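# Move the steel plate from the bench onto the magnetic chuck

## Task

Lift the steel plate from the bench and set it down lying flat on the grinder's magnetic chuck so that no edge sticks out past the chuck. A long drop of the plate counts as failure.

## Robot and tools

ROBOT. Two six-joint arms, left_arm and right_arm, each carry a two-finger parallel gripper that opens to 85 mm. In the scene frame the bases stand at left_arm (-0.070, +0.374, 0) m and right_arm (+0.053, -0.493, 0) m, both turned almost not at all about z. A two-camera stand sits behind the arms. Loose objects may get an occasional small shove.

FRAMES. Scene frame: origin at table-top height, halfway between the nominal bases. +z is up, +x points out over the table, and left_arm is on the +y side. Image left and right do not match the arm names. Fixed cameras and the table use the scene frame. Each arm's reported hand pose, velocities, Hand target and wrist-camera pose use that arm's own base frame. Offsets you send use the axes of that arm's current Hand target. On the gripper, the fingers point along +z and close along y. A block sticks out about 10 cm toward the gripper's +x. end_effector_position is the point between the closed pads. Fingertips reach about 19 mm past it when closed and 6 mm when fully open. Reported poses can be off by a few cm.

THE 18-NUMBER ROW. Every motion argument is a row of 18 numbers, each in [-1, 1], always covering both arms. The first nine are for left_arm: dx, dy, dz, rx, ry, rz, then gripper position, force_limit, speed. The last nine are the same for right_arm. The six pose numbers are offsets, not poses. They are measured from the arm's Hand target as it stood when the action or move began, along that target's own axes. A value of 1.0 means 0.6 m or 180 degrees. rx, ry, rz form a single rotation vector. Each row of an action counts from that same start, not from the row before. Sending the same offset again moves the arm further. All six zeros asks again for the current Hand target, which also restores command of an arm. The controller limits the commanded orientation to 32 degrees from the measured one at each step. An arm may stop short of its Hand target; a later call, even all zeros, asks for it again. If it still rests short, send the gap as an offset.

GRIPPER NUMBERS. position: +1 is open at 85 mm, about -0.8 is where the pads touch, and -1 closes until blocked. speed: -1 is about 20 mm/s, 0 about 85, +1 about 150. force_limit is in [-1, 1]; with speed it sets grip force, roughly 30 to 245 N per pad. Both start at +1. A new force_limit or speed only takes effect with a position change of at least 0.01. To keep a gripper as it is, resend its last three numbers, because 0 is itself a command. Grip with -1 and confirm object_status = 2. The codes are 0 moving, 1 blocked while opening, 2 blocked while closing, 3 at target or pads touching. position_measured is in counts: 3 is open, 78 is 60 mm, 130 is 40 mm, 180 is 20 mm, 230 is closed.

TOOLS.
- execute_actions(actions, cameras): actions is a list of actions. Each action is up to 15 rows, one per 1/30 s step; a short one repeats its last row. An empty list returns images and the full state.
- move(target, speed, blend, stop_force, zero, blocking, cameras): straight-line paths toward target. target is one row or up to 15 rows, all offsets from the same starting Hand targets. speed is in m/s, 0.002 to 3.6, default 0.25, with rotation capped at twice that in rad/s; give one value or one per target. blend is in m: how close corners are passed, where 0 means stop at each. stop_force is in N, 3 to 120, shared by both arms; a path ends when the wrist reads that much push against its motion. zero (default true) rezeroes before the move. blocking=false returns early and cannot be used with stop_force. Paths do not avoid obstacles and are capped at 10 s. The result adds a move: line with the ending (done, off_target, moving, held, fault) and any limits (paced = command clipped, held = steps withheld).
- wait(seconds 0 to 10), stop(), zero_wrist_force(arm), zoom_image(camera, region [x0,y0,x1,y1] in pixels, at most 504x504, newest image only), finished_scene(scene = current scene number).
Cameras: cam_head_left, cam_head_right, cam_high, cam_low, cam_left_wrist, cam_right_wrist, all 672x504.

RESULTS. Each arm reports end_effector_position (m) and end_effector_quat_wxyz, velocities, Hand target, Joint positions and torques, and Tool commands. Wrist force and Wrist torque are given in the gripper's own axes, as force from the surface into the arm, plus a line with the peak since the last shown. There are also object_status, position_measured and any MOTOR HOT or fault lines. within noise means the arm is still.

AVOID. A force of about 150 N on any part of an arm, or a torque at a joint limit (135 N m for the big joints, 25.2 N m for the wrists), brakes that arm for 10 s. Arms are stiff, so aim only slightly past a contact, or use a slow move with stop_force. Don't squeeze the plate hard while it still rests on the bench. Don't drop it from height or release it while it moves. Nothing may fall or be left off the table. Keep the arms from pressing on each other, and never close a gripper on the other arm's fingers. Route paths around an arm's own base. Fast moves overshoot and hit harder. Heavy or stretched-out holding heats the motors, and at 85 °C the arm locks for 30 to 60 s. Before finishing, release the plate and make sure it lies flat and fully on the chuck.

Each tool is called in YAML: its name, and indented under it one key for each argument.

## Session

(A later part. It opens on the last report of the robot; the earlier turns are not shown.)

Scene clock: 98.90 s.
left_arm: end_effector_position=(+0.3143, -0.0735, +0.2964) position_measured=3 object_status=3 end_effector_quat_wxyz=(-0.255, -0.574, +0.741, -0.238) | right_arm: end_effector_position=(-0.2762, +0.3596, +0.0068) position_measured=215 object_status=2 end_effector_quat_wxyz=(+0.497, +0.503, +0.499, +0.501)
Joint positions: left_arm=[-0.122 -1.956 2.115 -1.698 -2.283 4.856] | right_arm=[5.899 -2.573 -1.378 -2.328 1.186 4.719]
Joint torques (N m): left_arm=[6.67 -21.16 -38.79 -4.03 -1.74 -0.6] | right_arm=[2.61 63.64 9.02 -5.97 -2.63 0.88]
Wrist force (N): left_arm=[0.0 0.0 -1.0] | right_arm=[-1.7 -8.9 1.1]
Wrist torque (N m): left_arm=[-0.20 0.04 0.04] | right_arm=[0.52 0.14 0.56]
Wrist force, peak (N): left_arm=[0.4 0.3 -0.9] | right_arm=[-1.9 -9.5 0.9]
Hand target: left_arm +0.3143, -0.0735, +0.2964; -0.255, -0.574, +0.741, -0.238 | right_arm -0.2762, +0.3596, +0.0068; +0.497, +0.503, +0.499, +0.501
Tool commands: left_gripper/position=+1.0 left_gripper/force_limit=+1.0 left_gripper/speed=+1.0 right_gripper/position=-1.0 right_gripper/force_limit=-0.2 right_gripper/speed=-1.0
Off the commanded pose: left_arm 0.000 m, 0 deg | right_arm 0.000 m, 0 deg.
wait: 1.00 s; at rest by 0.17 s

move:
  target:
    - [0,0,0,0,0,0,1,1,1,0,0.05,0,0,0,0,-1,-0.2,-1]
    - [0,0,0,0,0,0,1,1,1,0,0.60,0,0,0,0,-1,-0.2,-1]
    - [0,0,0,0,0,0,1,1,1,0.259,0.583,1.0,0,0,0,-1,-0.2,-1]
  speed: [0.04,0.18,0.18]
  blend: [0.01,0.05,0]
  cameras: ["all"]

zoom_image:
  camera: "cam_low"
  region: [240, 100, 490, 300]

Scene clock: 114.17 s.
left_arm: end_effector_position=(+0.3143, -0.0735, +0.2964) position_measured=3 object_status=3 end_effector_quat_wxyz=(-0.255, -0.574, +0.741, -0.238) | right_arm: end_effector_position=(+0.3248, +0.5126, +0.3559) position_measured=215 object_status=2 end_effector_quat_wxyz=(+0.497, +0.503, +0.499, +0.501)
Joint positions: left_arm=[-0.122 -1.956 2.115 -1.698 -2.283 4.856] | right_arm=[4.842 -1.861 -1.574 -2.824 0.129 4.696]
Joint torques (N m): left_arm=[7.14 -19.13 -36.73 -4.14 -2.37 -1.32] | right_arm=[-4.39 43.17 21.23 1.33 -1.11 2.44]
Wrist force (N): left_arm=[0.1 0.0 -0.4] | right_arm=[-1.5 -8.9 1.2]
Wrist torque (N m): left_arm=[-0.20 0.04 0.03] | right_arm=[0.43 0.11 0.58]
Wrist force, peak (N): left_arm=[0.4 0.1 -1.1] | right_arm=[-2.1 -11.7 1.4]
Hand target: left_arm +0.3143, -0.0735, +0.2964; -0.255, -0.574, +0.741, -0.238 | right_arm +0.3248, +0.5127, +0.3559; +0.497, +0.503, +0.499, +0.501
Off the commanded pose: left_arm 0.000 m, 0 deg | right_arm 0.000 m, 0 deg.
move: done
camera_calibration:
cam_left_wrist: T_world_to_cam=[[-0.969351, 0.242278, -0.0407499, 0.338519], [0.239779, 0.896822, -0.371775, 0.122909], [-0.0535276, -0.370152, -0.927428, 0.391865], [0, 0, 0, 1]] pos_world=[0.319649, -0.0471941, 0.422916]
cam_right_wrist: T_world_to_cam=[[-0.00381084, 0.00341353, 0.999987, -0.346604], [-0.332042, -0.943263, 0.00195452, 0.614319], [0.943257, -0.33203, 0.00472806, -0.00861692], [0, 0, 0, 1]] pos_world=[0.210787, 0.577787, 0.345439]

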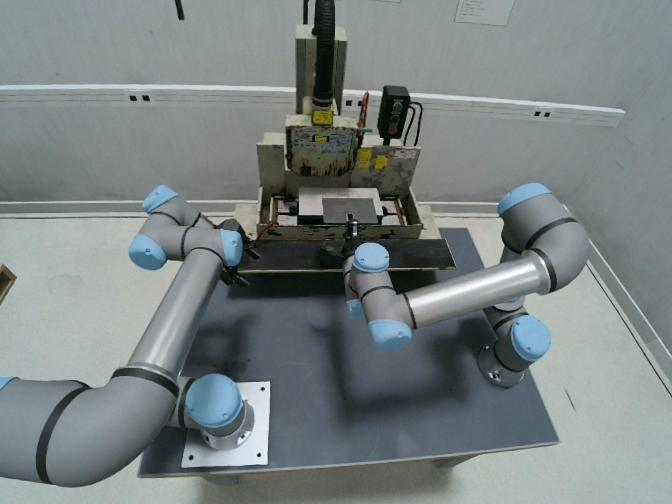

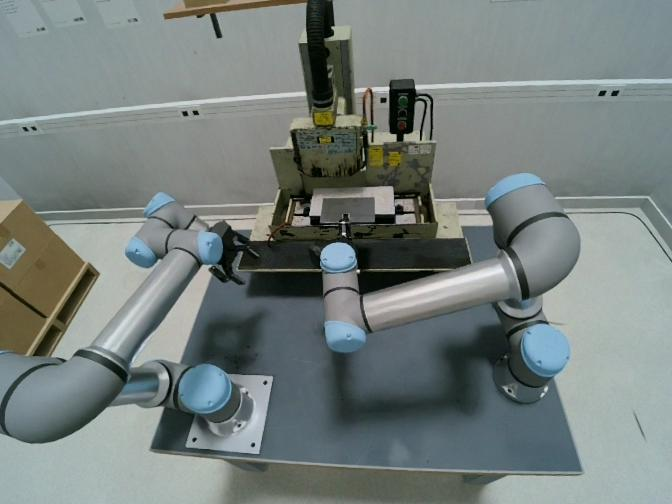

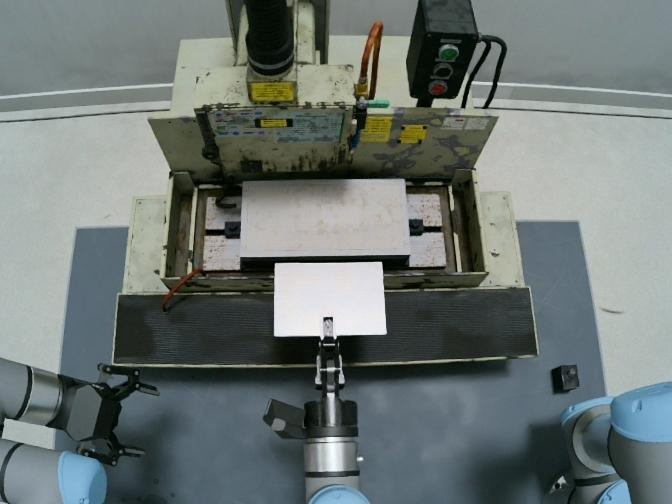

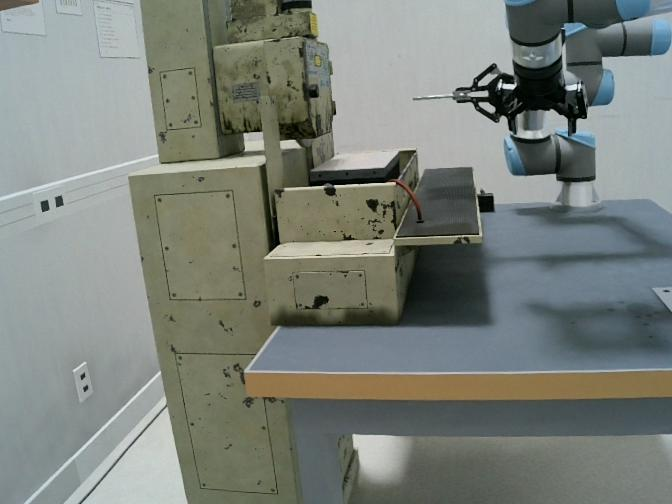

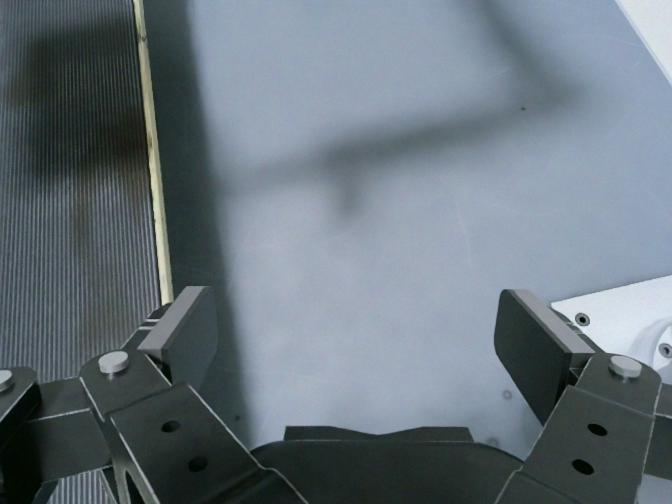

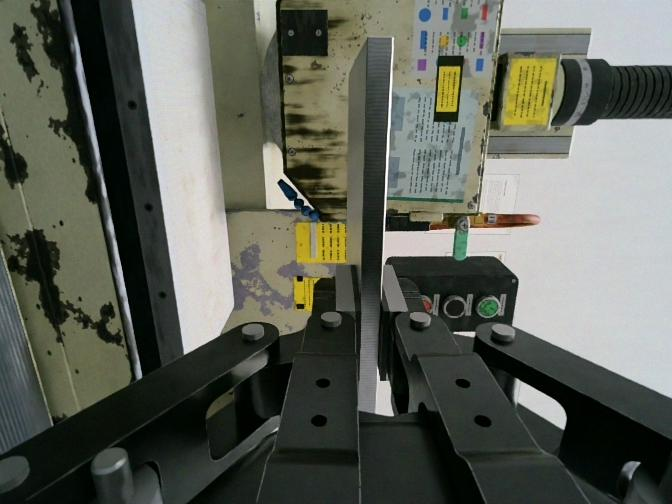

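Scaled by 2.016 from the camera's 672x504 image, which has a finer 960x720 frame.

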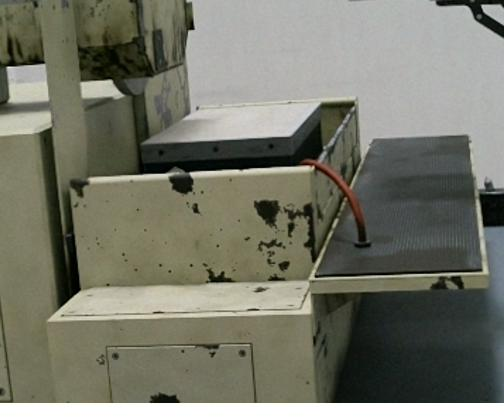

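move:
  target: [0,0,0,0,0,0,1,1,1,0.003,-0.12,0.205,0,0,0,-1,-0.2,-1]
  speed: 0.12
  cameras: ["cam_high","cam_low","cam_right_wrist"]

zoom_image:
  camera: "cam_low"
  region: [280, 90, 460, 230]

Scene clock: 125.27 s.
left_arm: end_effector_position=(+0.3143, -0.0735, +0.2964) position_measured=3 object_status=3 end_effector_quat_wxyz=(-0.255, -0.574, +0.741, -0.238) | right_arm: end_effector_position=(+0.4475, +0.5152, +0.2836) position_measured=215 object_status=2 end_effector_quat_wxyz=(+0.497, +0.503, +0.499, +0.501)
Joint positions: left_arm=[-0.122 -1.956 2.115 -1.698 -2.283 4.856] | right_arm=[4.603 -2.006 -1.566 -2.74 -0.11 4.749]
Joint torques (N m): left_arm=[4.44 -21.51 -37.23 -3.98 -2.41 -1.33] | right_arm=[-0.53 47.05 15.47 -0.9 2.28 -2.2]
Wrist force (N): left_arm=[0.2 0.1 -0.9] | right_arm=[-1.5 -8.7 1.3]
Wrist torque (N m): left_arm=[-0.19 0.01 0.03] | right_arm=[0.53 0.13 0.43]
Wrist force, peak (N): left_arm=[0.2 0.1 -1.0] | right_arm=[-2.0 -10.3 3.2]
Hand target: left_arm +0.3143, -0.0735, +0.2964; -0.255, -0.574, +0.741, -0.238 | right_arm +0.4476, +0.5151, +0.2836; +0.497, +0.503, +0.499, +0.501
Off the commanded pose: left_arm 0.000 m, 0 deg | right_arm 0.000 m, 0 deg.
move: done
camera_calibration:
cam_right_wrist: T_world_to_cam=[[-0.00381903, 0.00309663, 0.999988, -0.27376], [-0.331832, -0.943337, 0.00165391, 0.657743], [0.943331, -0.331822, 0.00463019, -0.123362], [0, 0, 0, 1]] pos_world=[0.333586, 0.580387, 0.27324]
Images, in order (width x height): cam_high 672x504, cam_low 672x504, cam_right_wrist 672x504.

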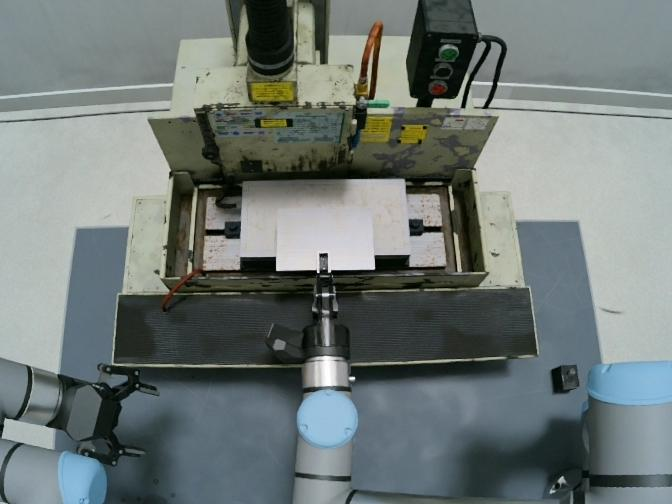

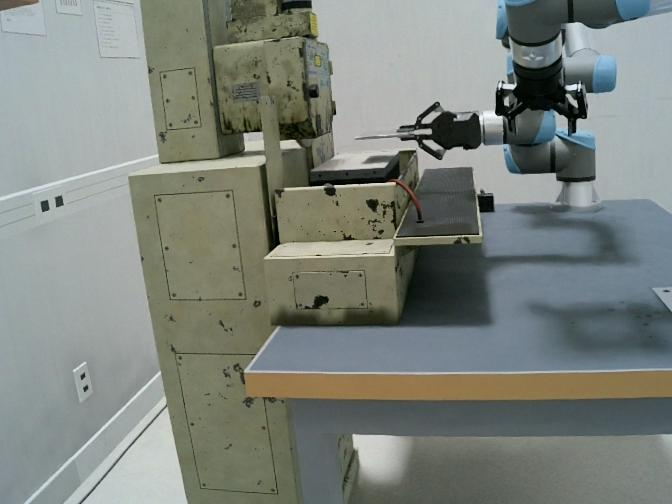

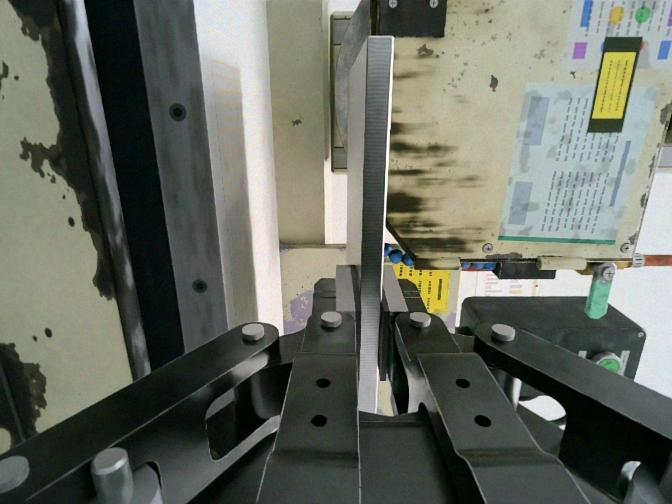

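Scaled by 2.800 from the camera's 672x504 image, which has a finer 960x720 frame.

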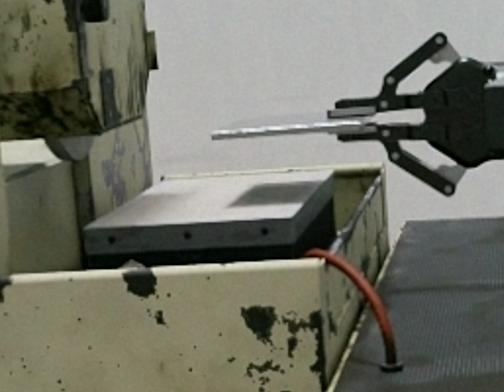

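move:
  target: [0,0,0,0,0,0,1,1,1,0,-0.055,0.020,0.0111,0,0,-1,-0.2,-1]
  speed: 0.06

move:
  target: [0,0,0,0,0,0,1,1,1,0,-0.06,0.002,0,0,0,-1,-0.2,-1]
  speed: 0.008
  stop_force: 6
  cameras: ["cam_high","cam_low","cam_right_wrist"]

zoom_image:
  camera: "cam_low"
  region: [280, 90, 460, 230]

zoom_image:
  camera: "cam_high"
  region: [200, 160, 440, 340]

Scene clock: 133.80 s.
left_arm: end_effector_position=(+0.3143, -0.0735, +0.2964) position_measured=3 object_status=3 end_effector_quat_wxyz=(-0.255, -0.574, +0.741, -0.238) | right_arm: end_effector_position=(+0.4595, +0.5154, +0.2506) position_measured=215 object_status=2 end_effector_quat_wxyz=(+0.488, +0.511, +0.508, +0.493)
Joint positions: left_arm=[-0.122 -1.956 2.115 -1.698 -2.283 4.856] | right_arm=[4.581 -2.097 -1.504 -2.962 -0.138 4.998]
Joint torques (N m): left_arm=[5.12 -21.01 -38.51 -3.97 -2.89 -1.4] | right_arm=[9.05 40.75 18.01 1.51 4.29 -1.12]
Wrist force (N): left_arm=[0.2 0.2 -0.5] | right_arm=[-1.5 -8.7 1.2]
Wrist torque (N m): left_arm=[-0.18 0.03 0.03] | right_arm=[0.52 0.15 0.43]
Wrist force, peak (N): left_arm=[0.1 0.2 -1.1] | right_arm=[-1.4 -10.2 2.4]
Hand target: left_arm +0.3143, -0.0735, +0.2964; -0.255, -0.574, +0.741, -0.238 | right_arm +0.4595, +0.5154, +0.2505; +0.488, +0.511, +0.508, +0.493
Off the commanded pose: left_arm 0.000 m, 0 deg | right_arm 0.000 m, 0 deg.
move: done

Scene clock: 136.50 s.
left_arm: end_effector_position=(+0.3143, -0.0735, +0.2964) position_measured=3 object_status=3 end_effector_quat_wxyz=(-0.255, -0.574, +0.741, -0.238) | right_arm: end_effector_position=(+0.4594, +0.5155, +0.2371) position_measured=215 object_status=2 end_effector_quat_wxyz=(+0.488, +0.511, +0.508, +0.493)
Joint positions: left_arm=[-0.122 -1.956 2.115 -1.698 -2.283 4.856] | right_arm=[4.581 -2.111 -1.519 -2.933 -0.138 4.998]
Joint torques (N m): left_arm=[5.38 -20.15 -37.76 -4.28 -3.05 -1.28] | right_arm=[4.26 54.19 27.28 -1.14 2.46 1.07]
Wrist force (N): left_arm=[0.0 0.1 -0.9] | right_arm=[-3.9 -1.6 2.0]
Wrist torque (N m): left_arm=[-0.19 0.05 0.03] | right_arm=[0.02 0.16 -0.02]
Wrist force, peak (N): left_arm=[0.3 0.2 -1.1] | right_arm=[-1.7 -9.2 1.6]
Hand target: left_arm +0.3143, -0.0735, +0.2964; -0.255, -0.574, +0.741, -0.238 | right_arm +0.4594, +0.5155, +0.2371; +0.488, +0.511, +0.508, +0.493 (not the last commanded pose)
Off the commanded pose: left_arm 0.000 m, 0 deg | right_arm 0.023 m, 0 deg.
move: contact (right_arm)
camera_calibration:
cam_right_wrist: T_world_to_cam=[[0.0311058, 0.00329053, 0.999511, -0.243136], [-0.331362, -0.943408, 0.0134182, 0.659101], [0.942991, -0.331617, -0.0282551, -0.126393], [0, 0, 0, 1]] pos_world=[0.345151, 0.580687, 0.230602]
Images, in order (width x height): cam_high 672x504, cam_low 672x504, cam_right_wrist 672x504.

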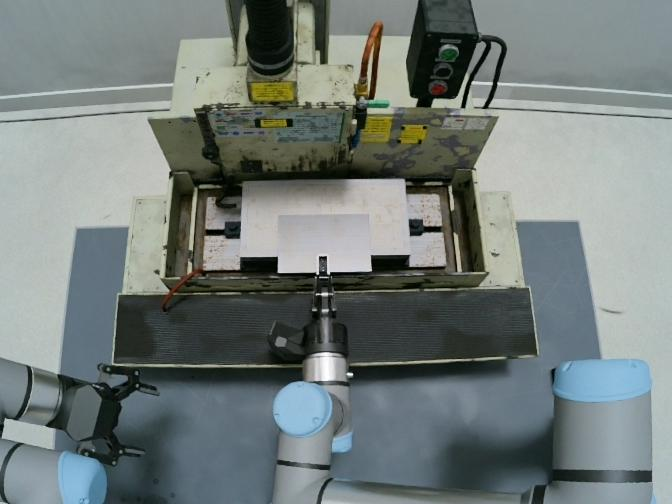

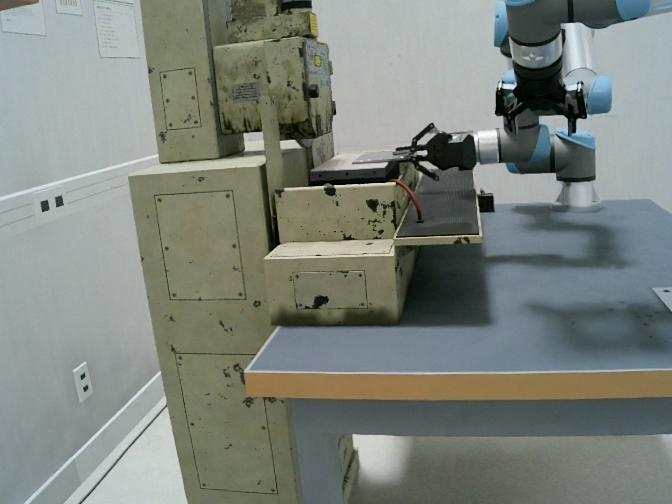

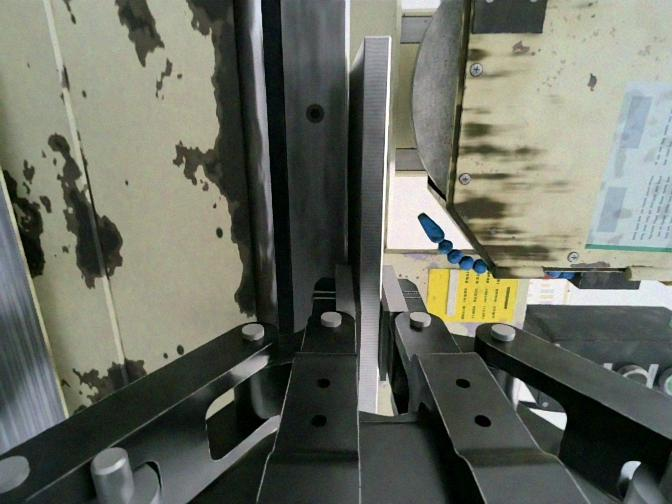

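Scaled by 2.800 from the camera's 672x504 image, which has a finer 960x720 frame.

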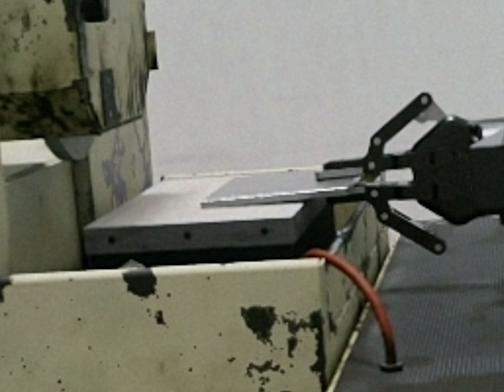

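Scaled by 2.100 from the camera's 672x504 image, which has a finer 960x720 frame.

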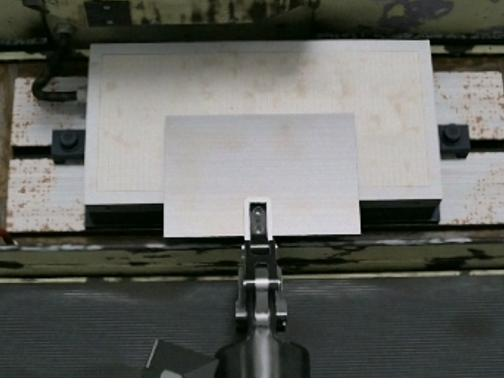

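move:
  target:
    - [0,0,0,0,0,0,1,1,1,0,0.003,0,0,0,0,-1,-0.2,-1]
    - [0,0,0,0,0,0,1,1,1,0,0.003,-0.008,0,0,0,-1,-0.2,-1]
    - [0,0,0,0,0,0,1,1,1,0,0.0,-0.008,0,0,0,-1,-0.2,-1]
  speed: 0.02

move:
  target: [0,0,0,0,0,0,1,1,1,0,0,0,0,0,0,-0.48,-0.6,-1]
  cameras: ["cam_right_wrist"]

move:
  target: [0,0,0,0,0,0,1,1,1,0,-0.006,0.0,0,0,0,-0.48,-0.6,-1]
  speed: 0.006
  stop_force: 8
  cameras: ["cam_right_wrist","cam_low"]

zoom_image:
  camera: "cam_low"
  region: [280, 90, 460, 230]

Scene clock: 143.13 s.
left_arm: end_effector_position=(+0.3143, -0.0735, +0.2964) position_measured=3 object_status=3 end_effector_quat_wxyz=(-0.255, -0.574, +0.741, -0.238) | right_arm: end_effector_position=(+0.4546, +0.5155, +0.2372) position_measured=215 object_status=2 end_effector_quat_wxyz=(+0.488, +0.511, +0.508, +0.493)
Joint positions: left_arm=[-0.122 -1.956 2.115 -1.698 -2.283 4.856] | right_arm=[4.59 -2.112 -1.519 -2.951 -0.129 5.018]
Joint torques (N m): left_arm=[5.99 -21.08 -38.16 -3.95 -3.24 -1.26] | right_arm=[-3.19 53.18 13.95 1.57 -1.78 -1.31]
Wrist force (N): left_arm=[0.3 0.1 -0.6] | right_arm=[-1.0 -1.5 -1.4]
Wrist torque (N m): left_arm=[-0.18 -0.01 0.04] | right_arm=[0.10 0.02 -0.03]
Wrist force, peak (N): left_arm=[-0.1 0.0 -1.0] | right_arm=[-2.1 -9.0 1.5]
Hand target: left_arm +0.3143, -0.0735, +0.2964; -0.255, -0.574, +0.741, -0.238 | right_arm +0.4546, +0.5155, +0.2373; +0.488, +0.511, +0.508, +0.493
Off the commanded pose: left_arm 0.000 m, 0 deg | right_arm 0.000 m, 0 deg.
move: done

Scene clock: 143.90 s.
left_arm: end_effector_position=(+0.3143, -0.0735, +0.2964) position_measured=3 object_status=3 end_effector_quat_wxyz=(-0.255, -0.574, +0.741, -0.238) | right_arm: end_effector_position=(+0.4546, +0.5155, +0.2373) position_measured=190 object_status=0 end_effector_quat_wxyz=(+0.488, +0.511, +0.508, +0.493)
Joint positions: left_arm=[-0.122 -1.956 2.115 -1.698 -2.283 4.856] | right_arm=[4.59 -2.112 -1.52 -2.951 -0.129 5.017]
Joint torques (N m): left_arm=[4.63 -20.36 -37.53 -4.26 -3.12 -1.31] | right_arm=[-4.88 49.62 12.19 1.54 -1.74 -2.5]
Wrist force (N): left_arm=[-0.1 0.0 -0.6] | right_arm=[-2.0 -0.3 0.9]
Wrist torque (N m): left_arm=[-0.21 0.05 0.04] | right_arm=[0.24 0.24 0.41]
Wrist force, peak (N): left_arm=[0.1 0.0 -1.1] | right_arm=[-2.3 -4.7 2.2]
Hand target: left_arm +0.3143, -0.0735, +0.2964; -0.255, -0.574, +0.741, -0.238 | right_arm +0.4546, +0.5155, +0.2373; +0.488, +0.511, +0.508, +0.493
Off the commanded pose: left_arm 0.000 m, 0 deg | right_arm 0.000 m, 0 deg.
move: done
camera_calibration:
cam_right_wrist: T_world_to_cam=[[0.031072, 0.00319648, 0.999512, -0.243122], [-0.331366, -0.943408, 0.0133183, 0.657532], [0.942991, -0.331618, -0.0282544, -0.121861], [0, 0, 0, 1]] pos_world=[0.340351, 0.580687, 0.230803]
Images, in order (width x height): cam_right_wrist 672x504.

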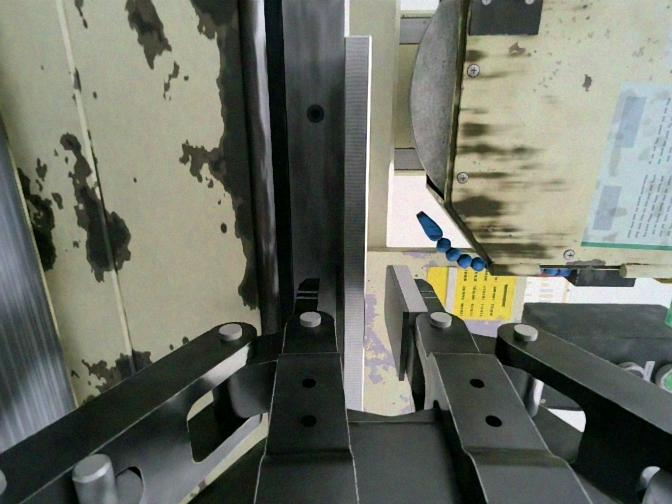

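Scene clock: 145.10 s.
left_arm: end_effector_position=(+0.3143, -0.0735, +0.2964) position_measured=3 object_status=3 end_effector_quat_wxyz=(-0.255, -0.574, +0.741, -0.238) | right_arm: end_effector_position=(+0.4545, +0.5155, +0.2336) position_measured=190 object_status=3 end_effector_quat_wxyz=(+0.488, +0.511, +0.508, +0.493)
Joint positions: left_arm=[-0.122 -1.956 2.115 -1.698 -2.283 4.856] | right_arm=[4.59 -2.116 -1.523 -2.944 -0.129 5.018]
Joint torques (N m): left_arm=[4.49 -21.64 -38.44 -4.23 -3.51 -1.28] | right_arm=[9.48 50.15 17.06 -0.26 3.71 -2.13]
Wrist force (N): left_arm=[0.2 0.1 -0.8] | right_arm=[-1.8 -0.2 1.2]
Wrist torque (N m): left_arm=[-0.18 0.01 0.03] | right_arm=[0.23 0.21 0.40]
Wrist force, peak (N): left_arm=[0.3 0.0 -1.0] | right_arm=[-2.0 0.5 1.3]
Hand target: left_arm +0.3143, -0.0735, +0.2964; -0.255, -0.574, +0.741, -0.238 | right_arm +0.4545, +0.5155, +0.2337; +0.488, +0.511, +0.508, +0.493
Off the commanded pose: left_arm 0.000 m, 0 deg | right_arm 0.000 m, 0 deg.
move: done
camera_calibration:
cam_right_wrist: T_world_to_cam=[[0.0311058, 0.00329053, 0.999511, -0.239583], [-0.331362, -0.943408, 0.0134182, 0.65749], [0.942991, -0.331617, -0.0282551, -0.121774], [0, 0, 0, 1]] pos_world=[0.340151, 0.580687, 0.227202]
Images, in order (width x height): cam_low 672x504, cam_right_wrist 672x504.

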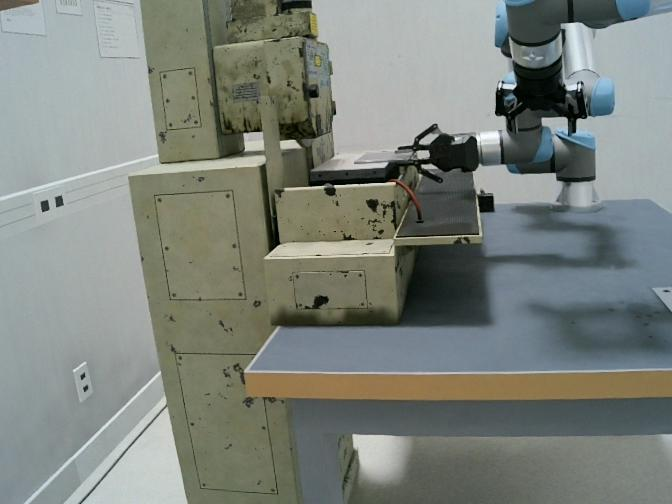

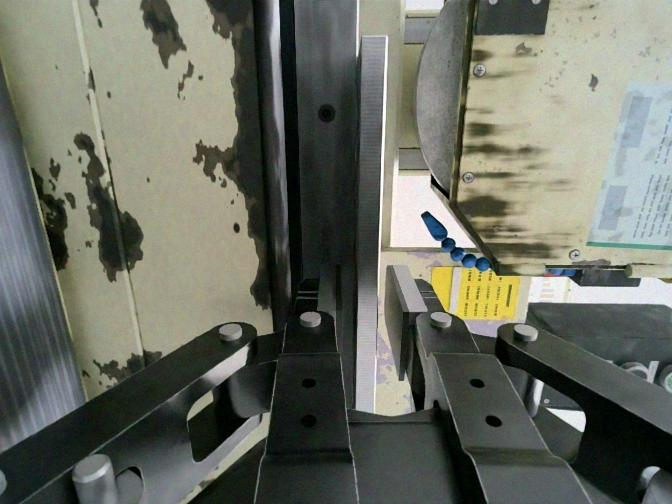

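Scaled by 2.800 from the camera's 672x504 image, which has a finer 960x720 frame.

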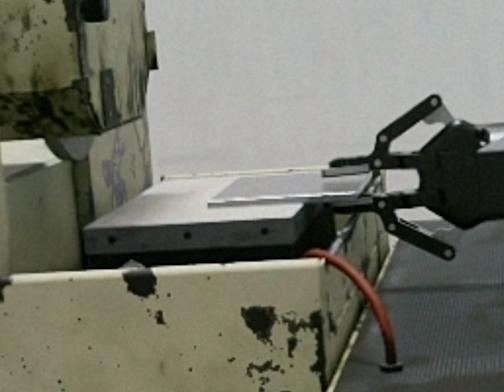

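move:
  target: [0,0,0,0,0,0,1,1,1,0,0,-0.1,0,0,0,-0.48,-0.6,-1]
  speed: 0.05

move:
  target: [0,0,0,0,0,0,1,1,1,0.005,0.0215,0.0,0.0722,0,0,-0.9,-0.6,0]
  speed: 0.08
  cameras: ["cam_right_wrist","cam_high"]

Scene clock: 151.53 s.
left_arm: end_effector_position=(+0.3143, -0.0735, +0.2964) position_measured=3 object_status=3 end_effector_quat_wxyz=(-0.255, -0.574, +0.741, -0.238) | right_arm: end_effector_position=(+0.3949, +0.5155, +0.2359) position_measured=190 object_status=3 end_effector_quat_wxyz=(+0.488, +0.504, +0.508, +0.499)
Joint positions: left_arm=[-0.122 -1.956 2.115 -1.698 -2.283 4.856] | right_arm=[4.703 -2.189 -1.481 -3.419 -0.034 5.525]
Joint torques (N m): left_arm=[5.56 -20.88 -38 -4.02 -3.76 -1.32] | right_arm=[-8.2 51.59 9.9 -3.32 1.16 2.4]
Wrist force (N): left_arm=[0.3 0.1 -0.6] | right_arm=[-2.3 0.1 0.5]
Wrist torque (N m): left_arm=[-0.19 -0.01 0.04] | right_arm=[0.27 0.27 0.47]
Wrist force, peak (N): left_arm=[0.1 0.0 -1.2] | right_arm=[-2.8 0.0 0.2]
Hand target: left_arm +0.3143, -0.0735, +0.2964; -0.255, -0.574, +0.741, -0.238 | right_arm +0.3945, +0.5155, +0.2359; +0.488, +0.511, +0.508, +0.493
Off the commanded pose: left_arm 0.000 m, 0 deg | right_arm 0.000 m, 1 deg.
move: done

Scene clock: 153.40 s.
left_arm: end_effector_position=(+0.3143, -0.0735, +0.2964) position_measured=3 object_status=3 end_effector_quat_wxyz=(-0.255, -0.574, +0.741, -0.238) | right_arm: end_effector_position=(+0.3951, +0.5183, +0.2489) position_measured=232 object_status=3 end_effector_quat_wxyz=(+0.427, +0.563, +0.560, +0.432)
Joint positions: left_arm=[-0.122 -1.956 2.115 -1.698 -2.283 4.856] | right_arm=[4.686 -2.246 -1.336 -4.164 -0.266 6.18]
Joint torques (N m): left_arm=[5.7 -20.87 -37.15 -3.95 -3.82 -1.16] | right_arm=[4.1 39.75 10.11 -1.08 5.35 1.38]
Wrist force (N): left_arm=[0.1 0.2 -0.8] | right_arm=[-2.5 0.2 0.8]
Wrist torque (N m): left_arm=[-0.18 0.03 0.03] | right_arm=[0.24 0.39 0.35]
Wrist force, peak (N): left_arm=[0.6 0.2 -0.9] | right_arm=[-2.7 0.1 0.7]
Hand target: left_arm +0.3143, -0.0735, +0.2964; -0.255, -0.574, +0.741, -0.238 | right_arm +0.3950, +0.5184, +0.2489; +0.427, +0.563, +0.560, +0.432
Off the commanded pose: left_arm 0.000 m, 0 deg | right_arm 0.000 m, 0 deg.
move: done
camera_calibration:
cam_right_wrist: T_world_to_cam=[[0.255018, 0.00339546, 0.96693, -0.333437], [-0.3183, -0.943965, 0.0872633, 0.616975], [0.913045, -0.330028, -0.239648, -0.000744891], [0, 0, 0, 1]] pos_world=[0.282096, 0.583289, 0.268392]
Images, in order (width x height): cam_high 672x504, cam_right_wrist 672x504.

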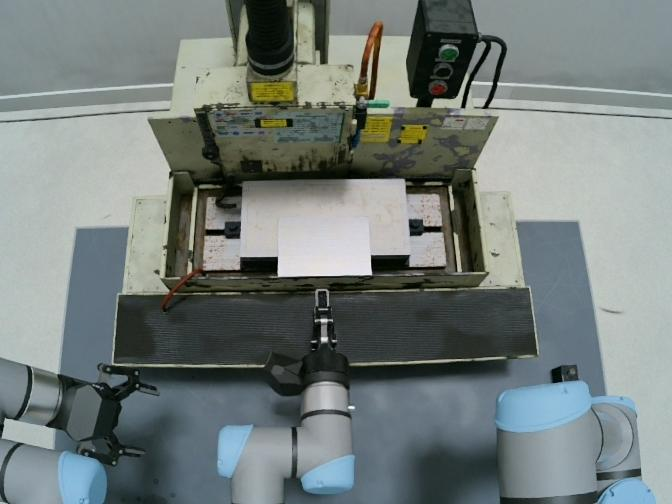

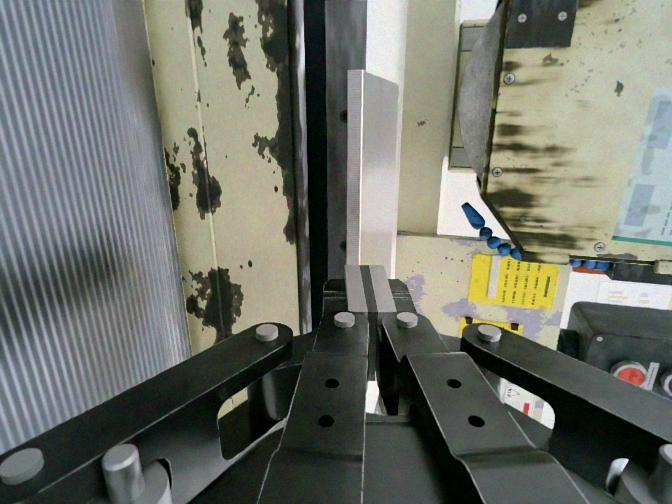

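move:
  target: [0,0,0,0,0,0,1,1,1,0,0.0353,0.132,0,0,0,-0.9,-0.6,0]
  speed: 0.03
  stop_force: 20
  cameras: ["cam_high","cam_right_wrist"]

zoom_image:
  camera: "cam_high"
  region: [200, 160, 440, 340]

Scene clock: 159.83 s.
left_arm: end_effector_position=(+0.3143, -0.0735, +0.2964) position_measured=3 object_status=3 end_effector_quat_wxyz=(-0.255, -0.574, +0.741, -0.238) | right_arm: end_effector_position=(+0.4770, +0.5184, +0.2486) position_measured=232 object_status=3 end_effector_quat_wxyz=(+0.427, +0.563, +0.560, +0.432)
Joint positions: left_arm=[-0.122 -1.956 2.115 -1.698 -2.283 4.856] | right_arm=[4.534 -2.235 -1.235 -3.798 -0.32 5.68]
Joint torques (N m): left_arm=[4.67 -20.53 -37.79 -3.95 -4.2 -1.18] | right_arm=[9.04 58.5 12 -3.32 5.02 2.6]
Wrist force (N): left_arm=[0.2 0.2 -0.7] | right_arm=[-2.0 0.5 0.2]
Wrist torque (N m): left_arm=[-0.18 0.02 0.04] | right_arm=[0.29 0.31 0.32]
Wrist force, peak (N): left_arm=[0.3 0.2 -1.0] | right_arm=[-2.8 1.5 -4.2]
Hand target: left_arm +0.3143, -0.0735, +0.2964; -0.255, -0.574, +0.741, -0.238 | right_arm +0.4770, +0.5184, +0.2486; +0.427, +0.563, +0.560, +0.432
Off the commanded pose: left_arm 0.000 m, 0 deg | right_arm 0.000 m, 0 deg.
move: done
camera_calibration:
cam_right_wrist: T_world_to_cam=[[0.255041, 0.00374915, 0.966923, -0.354173], [-0.318133, -0.943993, 0.0875728, 0.643077], [0.913097, -0.329945, -0.239564, -0.0757666], [0, 0, 0, 1]] pos_world=[0.364095, 0.583389, 0.267992]
Images, in order (width x height): cam_high 672x504, cam_right_wrist 672x504.

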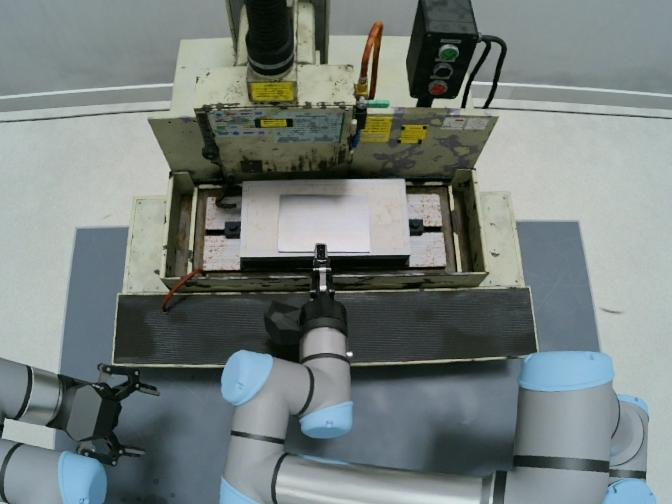

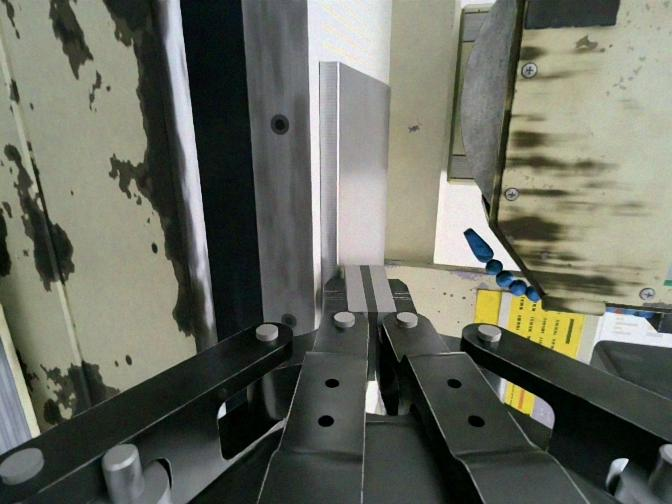

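Scaled by 2.100 from the camera's 672x504 image, which has a finer 960x720 frame.

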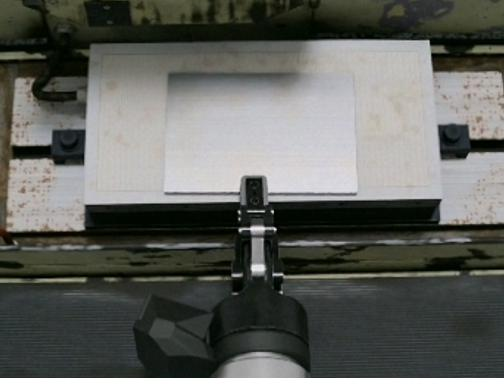

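move:
  target: [0,0,0,0,0,0,1,1,1,0,0.0039,0.0145,0,0,0,-0.9,-0.6,0]
  speed: 0.03
  stop_force: 20

move:
  target: [0,0,0,0,0,0,1,1,1,0,0,-0.2,0,0,0,-0.9,-0.6,0]
  speed: 0.15
  cameras: ["cam_high","cam_low"]

zoom_image:
  camera: "cam_high"
  region: [200, 160, 440, 340]

Scene clock: 164.30 s.
left_arm: end_effector_position=(+0.3143, -0.0735, +0.2964) position_measured=3 object_status=3 end_effector_quat_wxyz=(-0.255, -0.574, +0.741, -0.238) | right_arm: end_effector_position=(+0.4860, +0.5184, +0.2485) position_measured=232 object_status=3 end_effector_quat_wxyz=(+0.427, +0.563, +0.560, +0.432)
Joint positions: left_arm=[-0.122 -1.956 2.115 -1.698 -2.283 4.856] | right_arm=[4.518 -2.236 -1.224 -3.768 -0.329 5.639]
Joint torques (N m): left_arm=[3.49 -21.32 -36.78 -4.29 -4.3 -1.31] | right_arm=[7.43 55 10.92 -3.1 4.77 2.36]
Wrist force (N): left_arm=[0.1 -0.2 -0.6] | right_arm=[-1.0 0.5 -2.2]
Wrist torque (N m): left_arm=[-0.23 0.03 0.03] | right_arm=[0.20 0.28 0.37]
Wrist force, peak (N): left_arm=[0.2 0.2 -1.1] | right_arm=[-2.5 2.0 -4.3]
Hand target: left_arm +0.3143, -0.0735, +0.2964; -0.255, -0.574, +0.741, -0.238 | right_arm +0.4860, +0.5184, +0.2486; +0.427, +0.563, +0.560, +0.432
Off the commanded pose: left_arm 0.000 m, 0 deg | right_arm 0.000 m, 0 deg.
move: done

Scene clock: 165.57 s.
left_arm: end_effector_position=(+0.3143, -0.0735, +0.2964) position_measured=3 object_status=3 end_effector_quat_wxyz=(-0.255, -0.574, +0.741, -0.238) | right_arm: end_effector_position=(+0.3708, +0.5181, +0.2800) position_measured=232 object_status=3 end_effector_quat_wxyz=(+0.422, +0.558, +0.566, +0.435)
Joint positions: left_arm=[-0.122 -1.956 2.115 -1.698 -2.283 4.856] | right_arm=[4.732 -2.201 -1.353 -4.292 -0.267 6.283]
Joint torques (N m): left_arm=[4.73 -20.47 -38.04 -3.98 -4.3 -1.37] | right_arm=[5.13 43.29 13.46 -4.19 5.29 -2.46]
Wrist force (N): left_arm=[0.3 0.2 -0.5] | right_arm=[-1.8 0.1 0.8]
Wrist torque (N m): left_arm=[-0.17 -0.01 0.03] | right_arm=[0.24 0.28 0.43]
Wrist force, peak (N): left_arm=[0.4 0.2 -1.0] | right_arm=[-2.0 -0.1 2.4]
Hand target: left_arm +0.3143, -0.0735, +0.2964; -0.255, -0.574, +0.741, -0.238 | right_arm +0.3702, +0.5181, +0.2800; +0.427, +0.563, +0.560, +0.432
Off the commanded pose: left_arm 0.000 m, 0 deg | right_arm 0.001 m, 1 deg.
joint sent to its limit (right arm) — joint 6 (wrist 3), upper limit. The joint targets still meet the commanded pose.
move: done
Images, in order (width x height): cam_high 672x504, cam_low 672x504.

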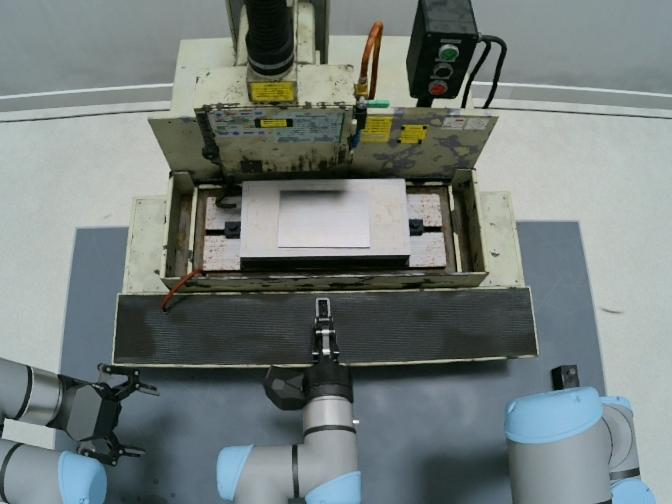

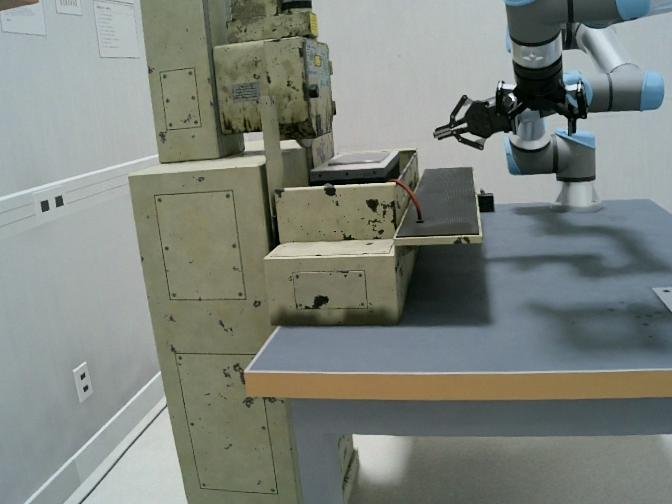

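Scaled by 2.100 from the camera's 672x504 image, which has a finer 960x720 frame.

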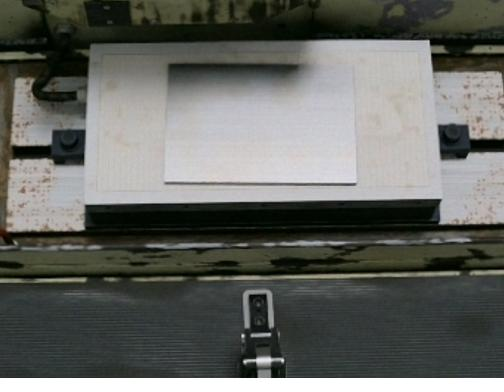

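finished_scene:
  scene: 2

The scene is finished: the task was done.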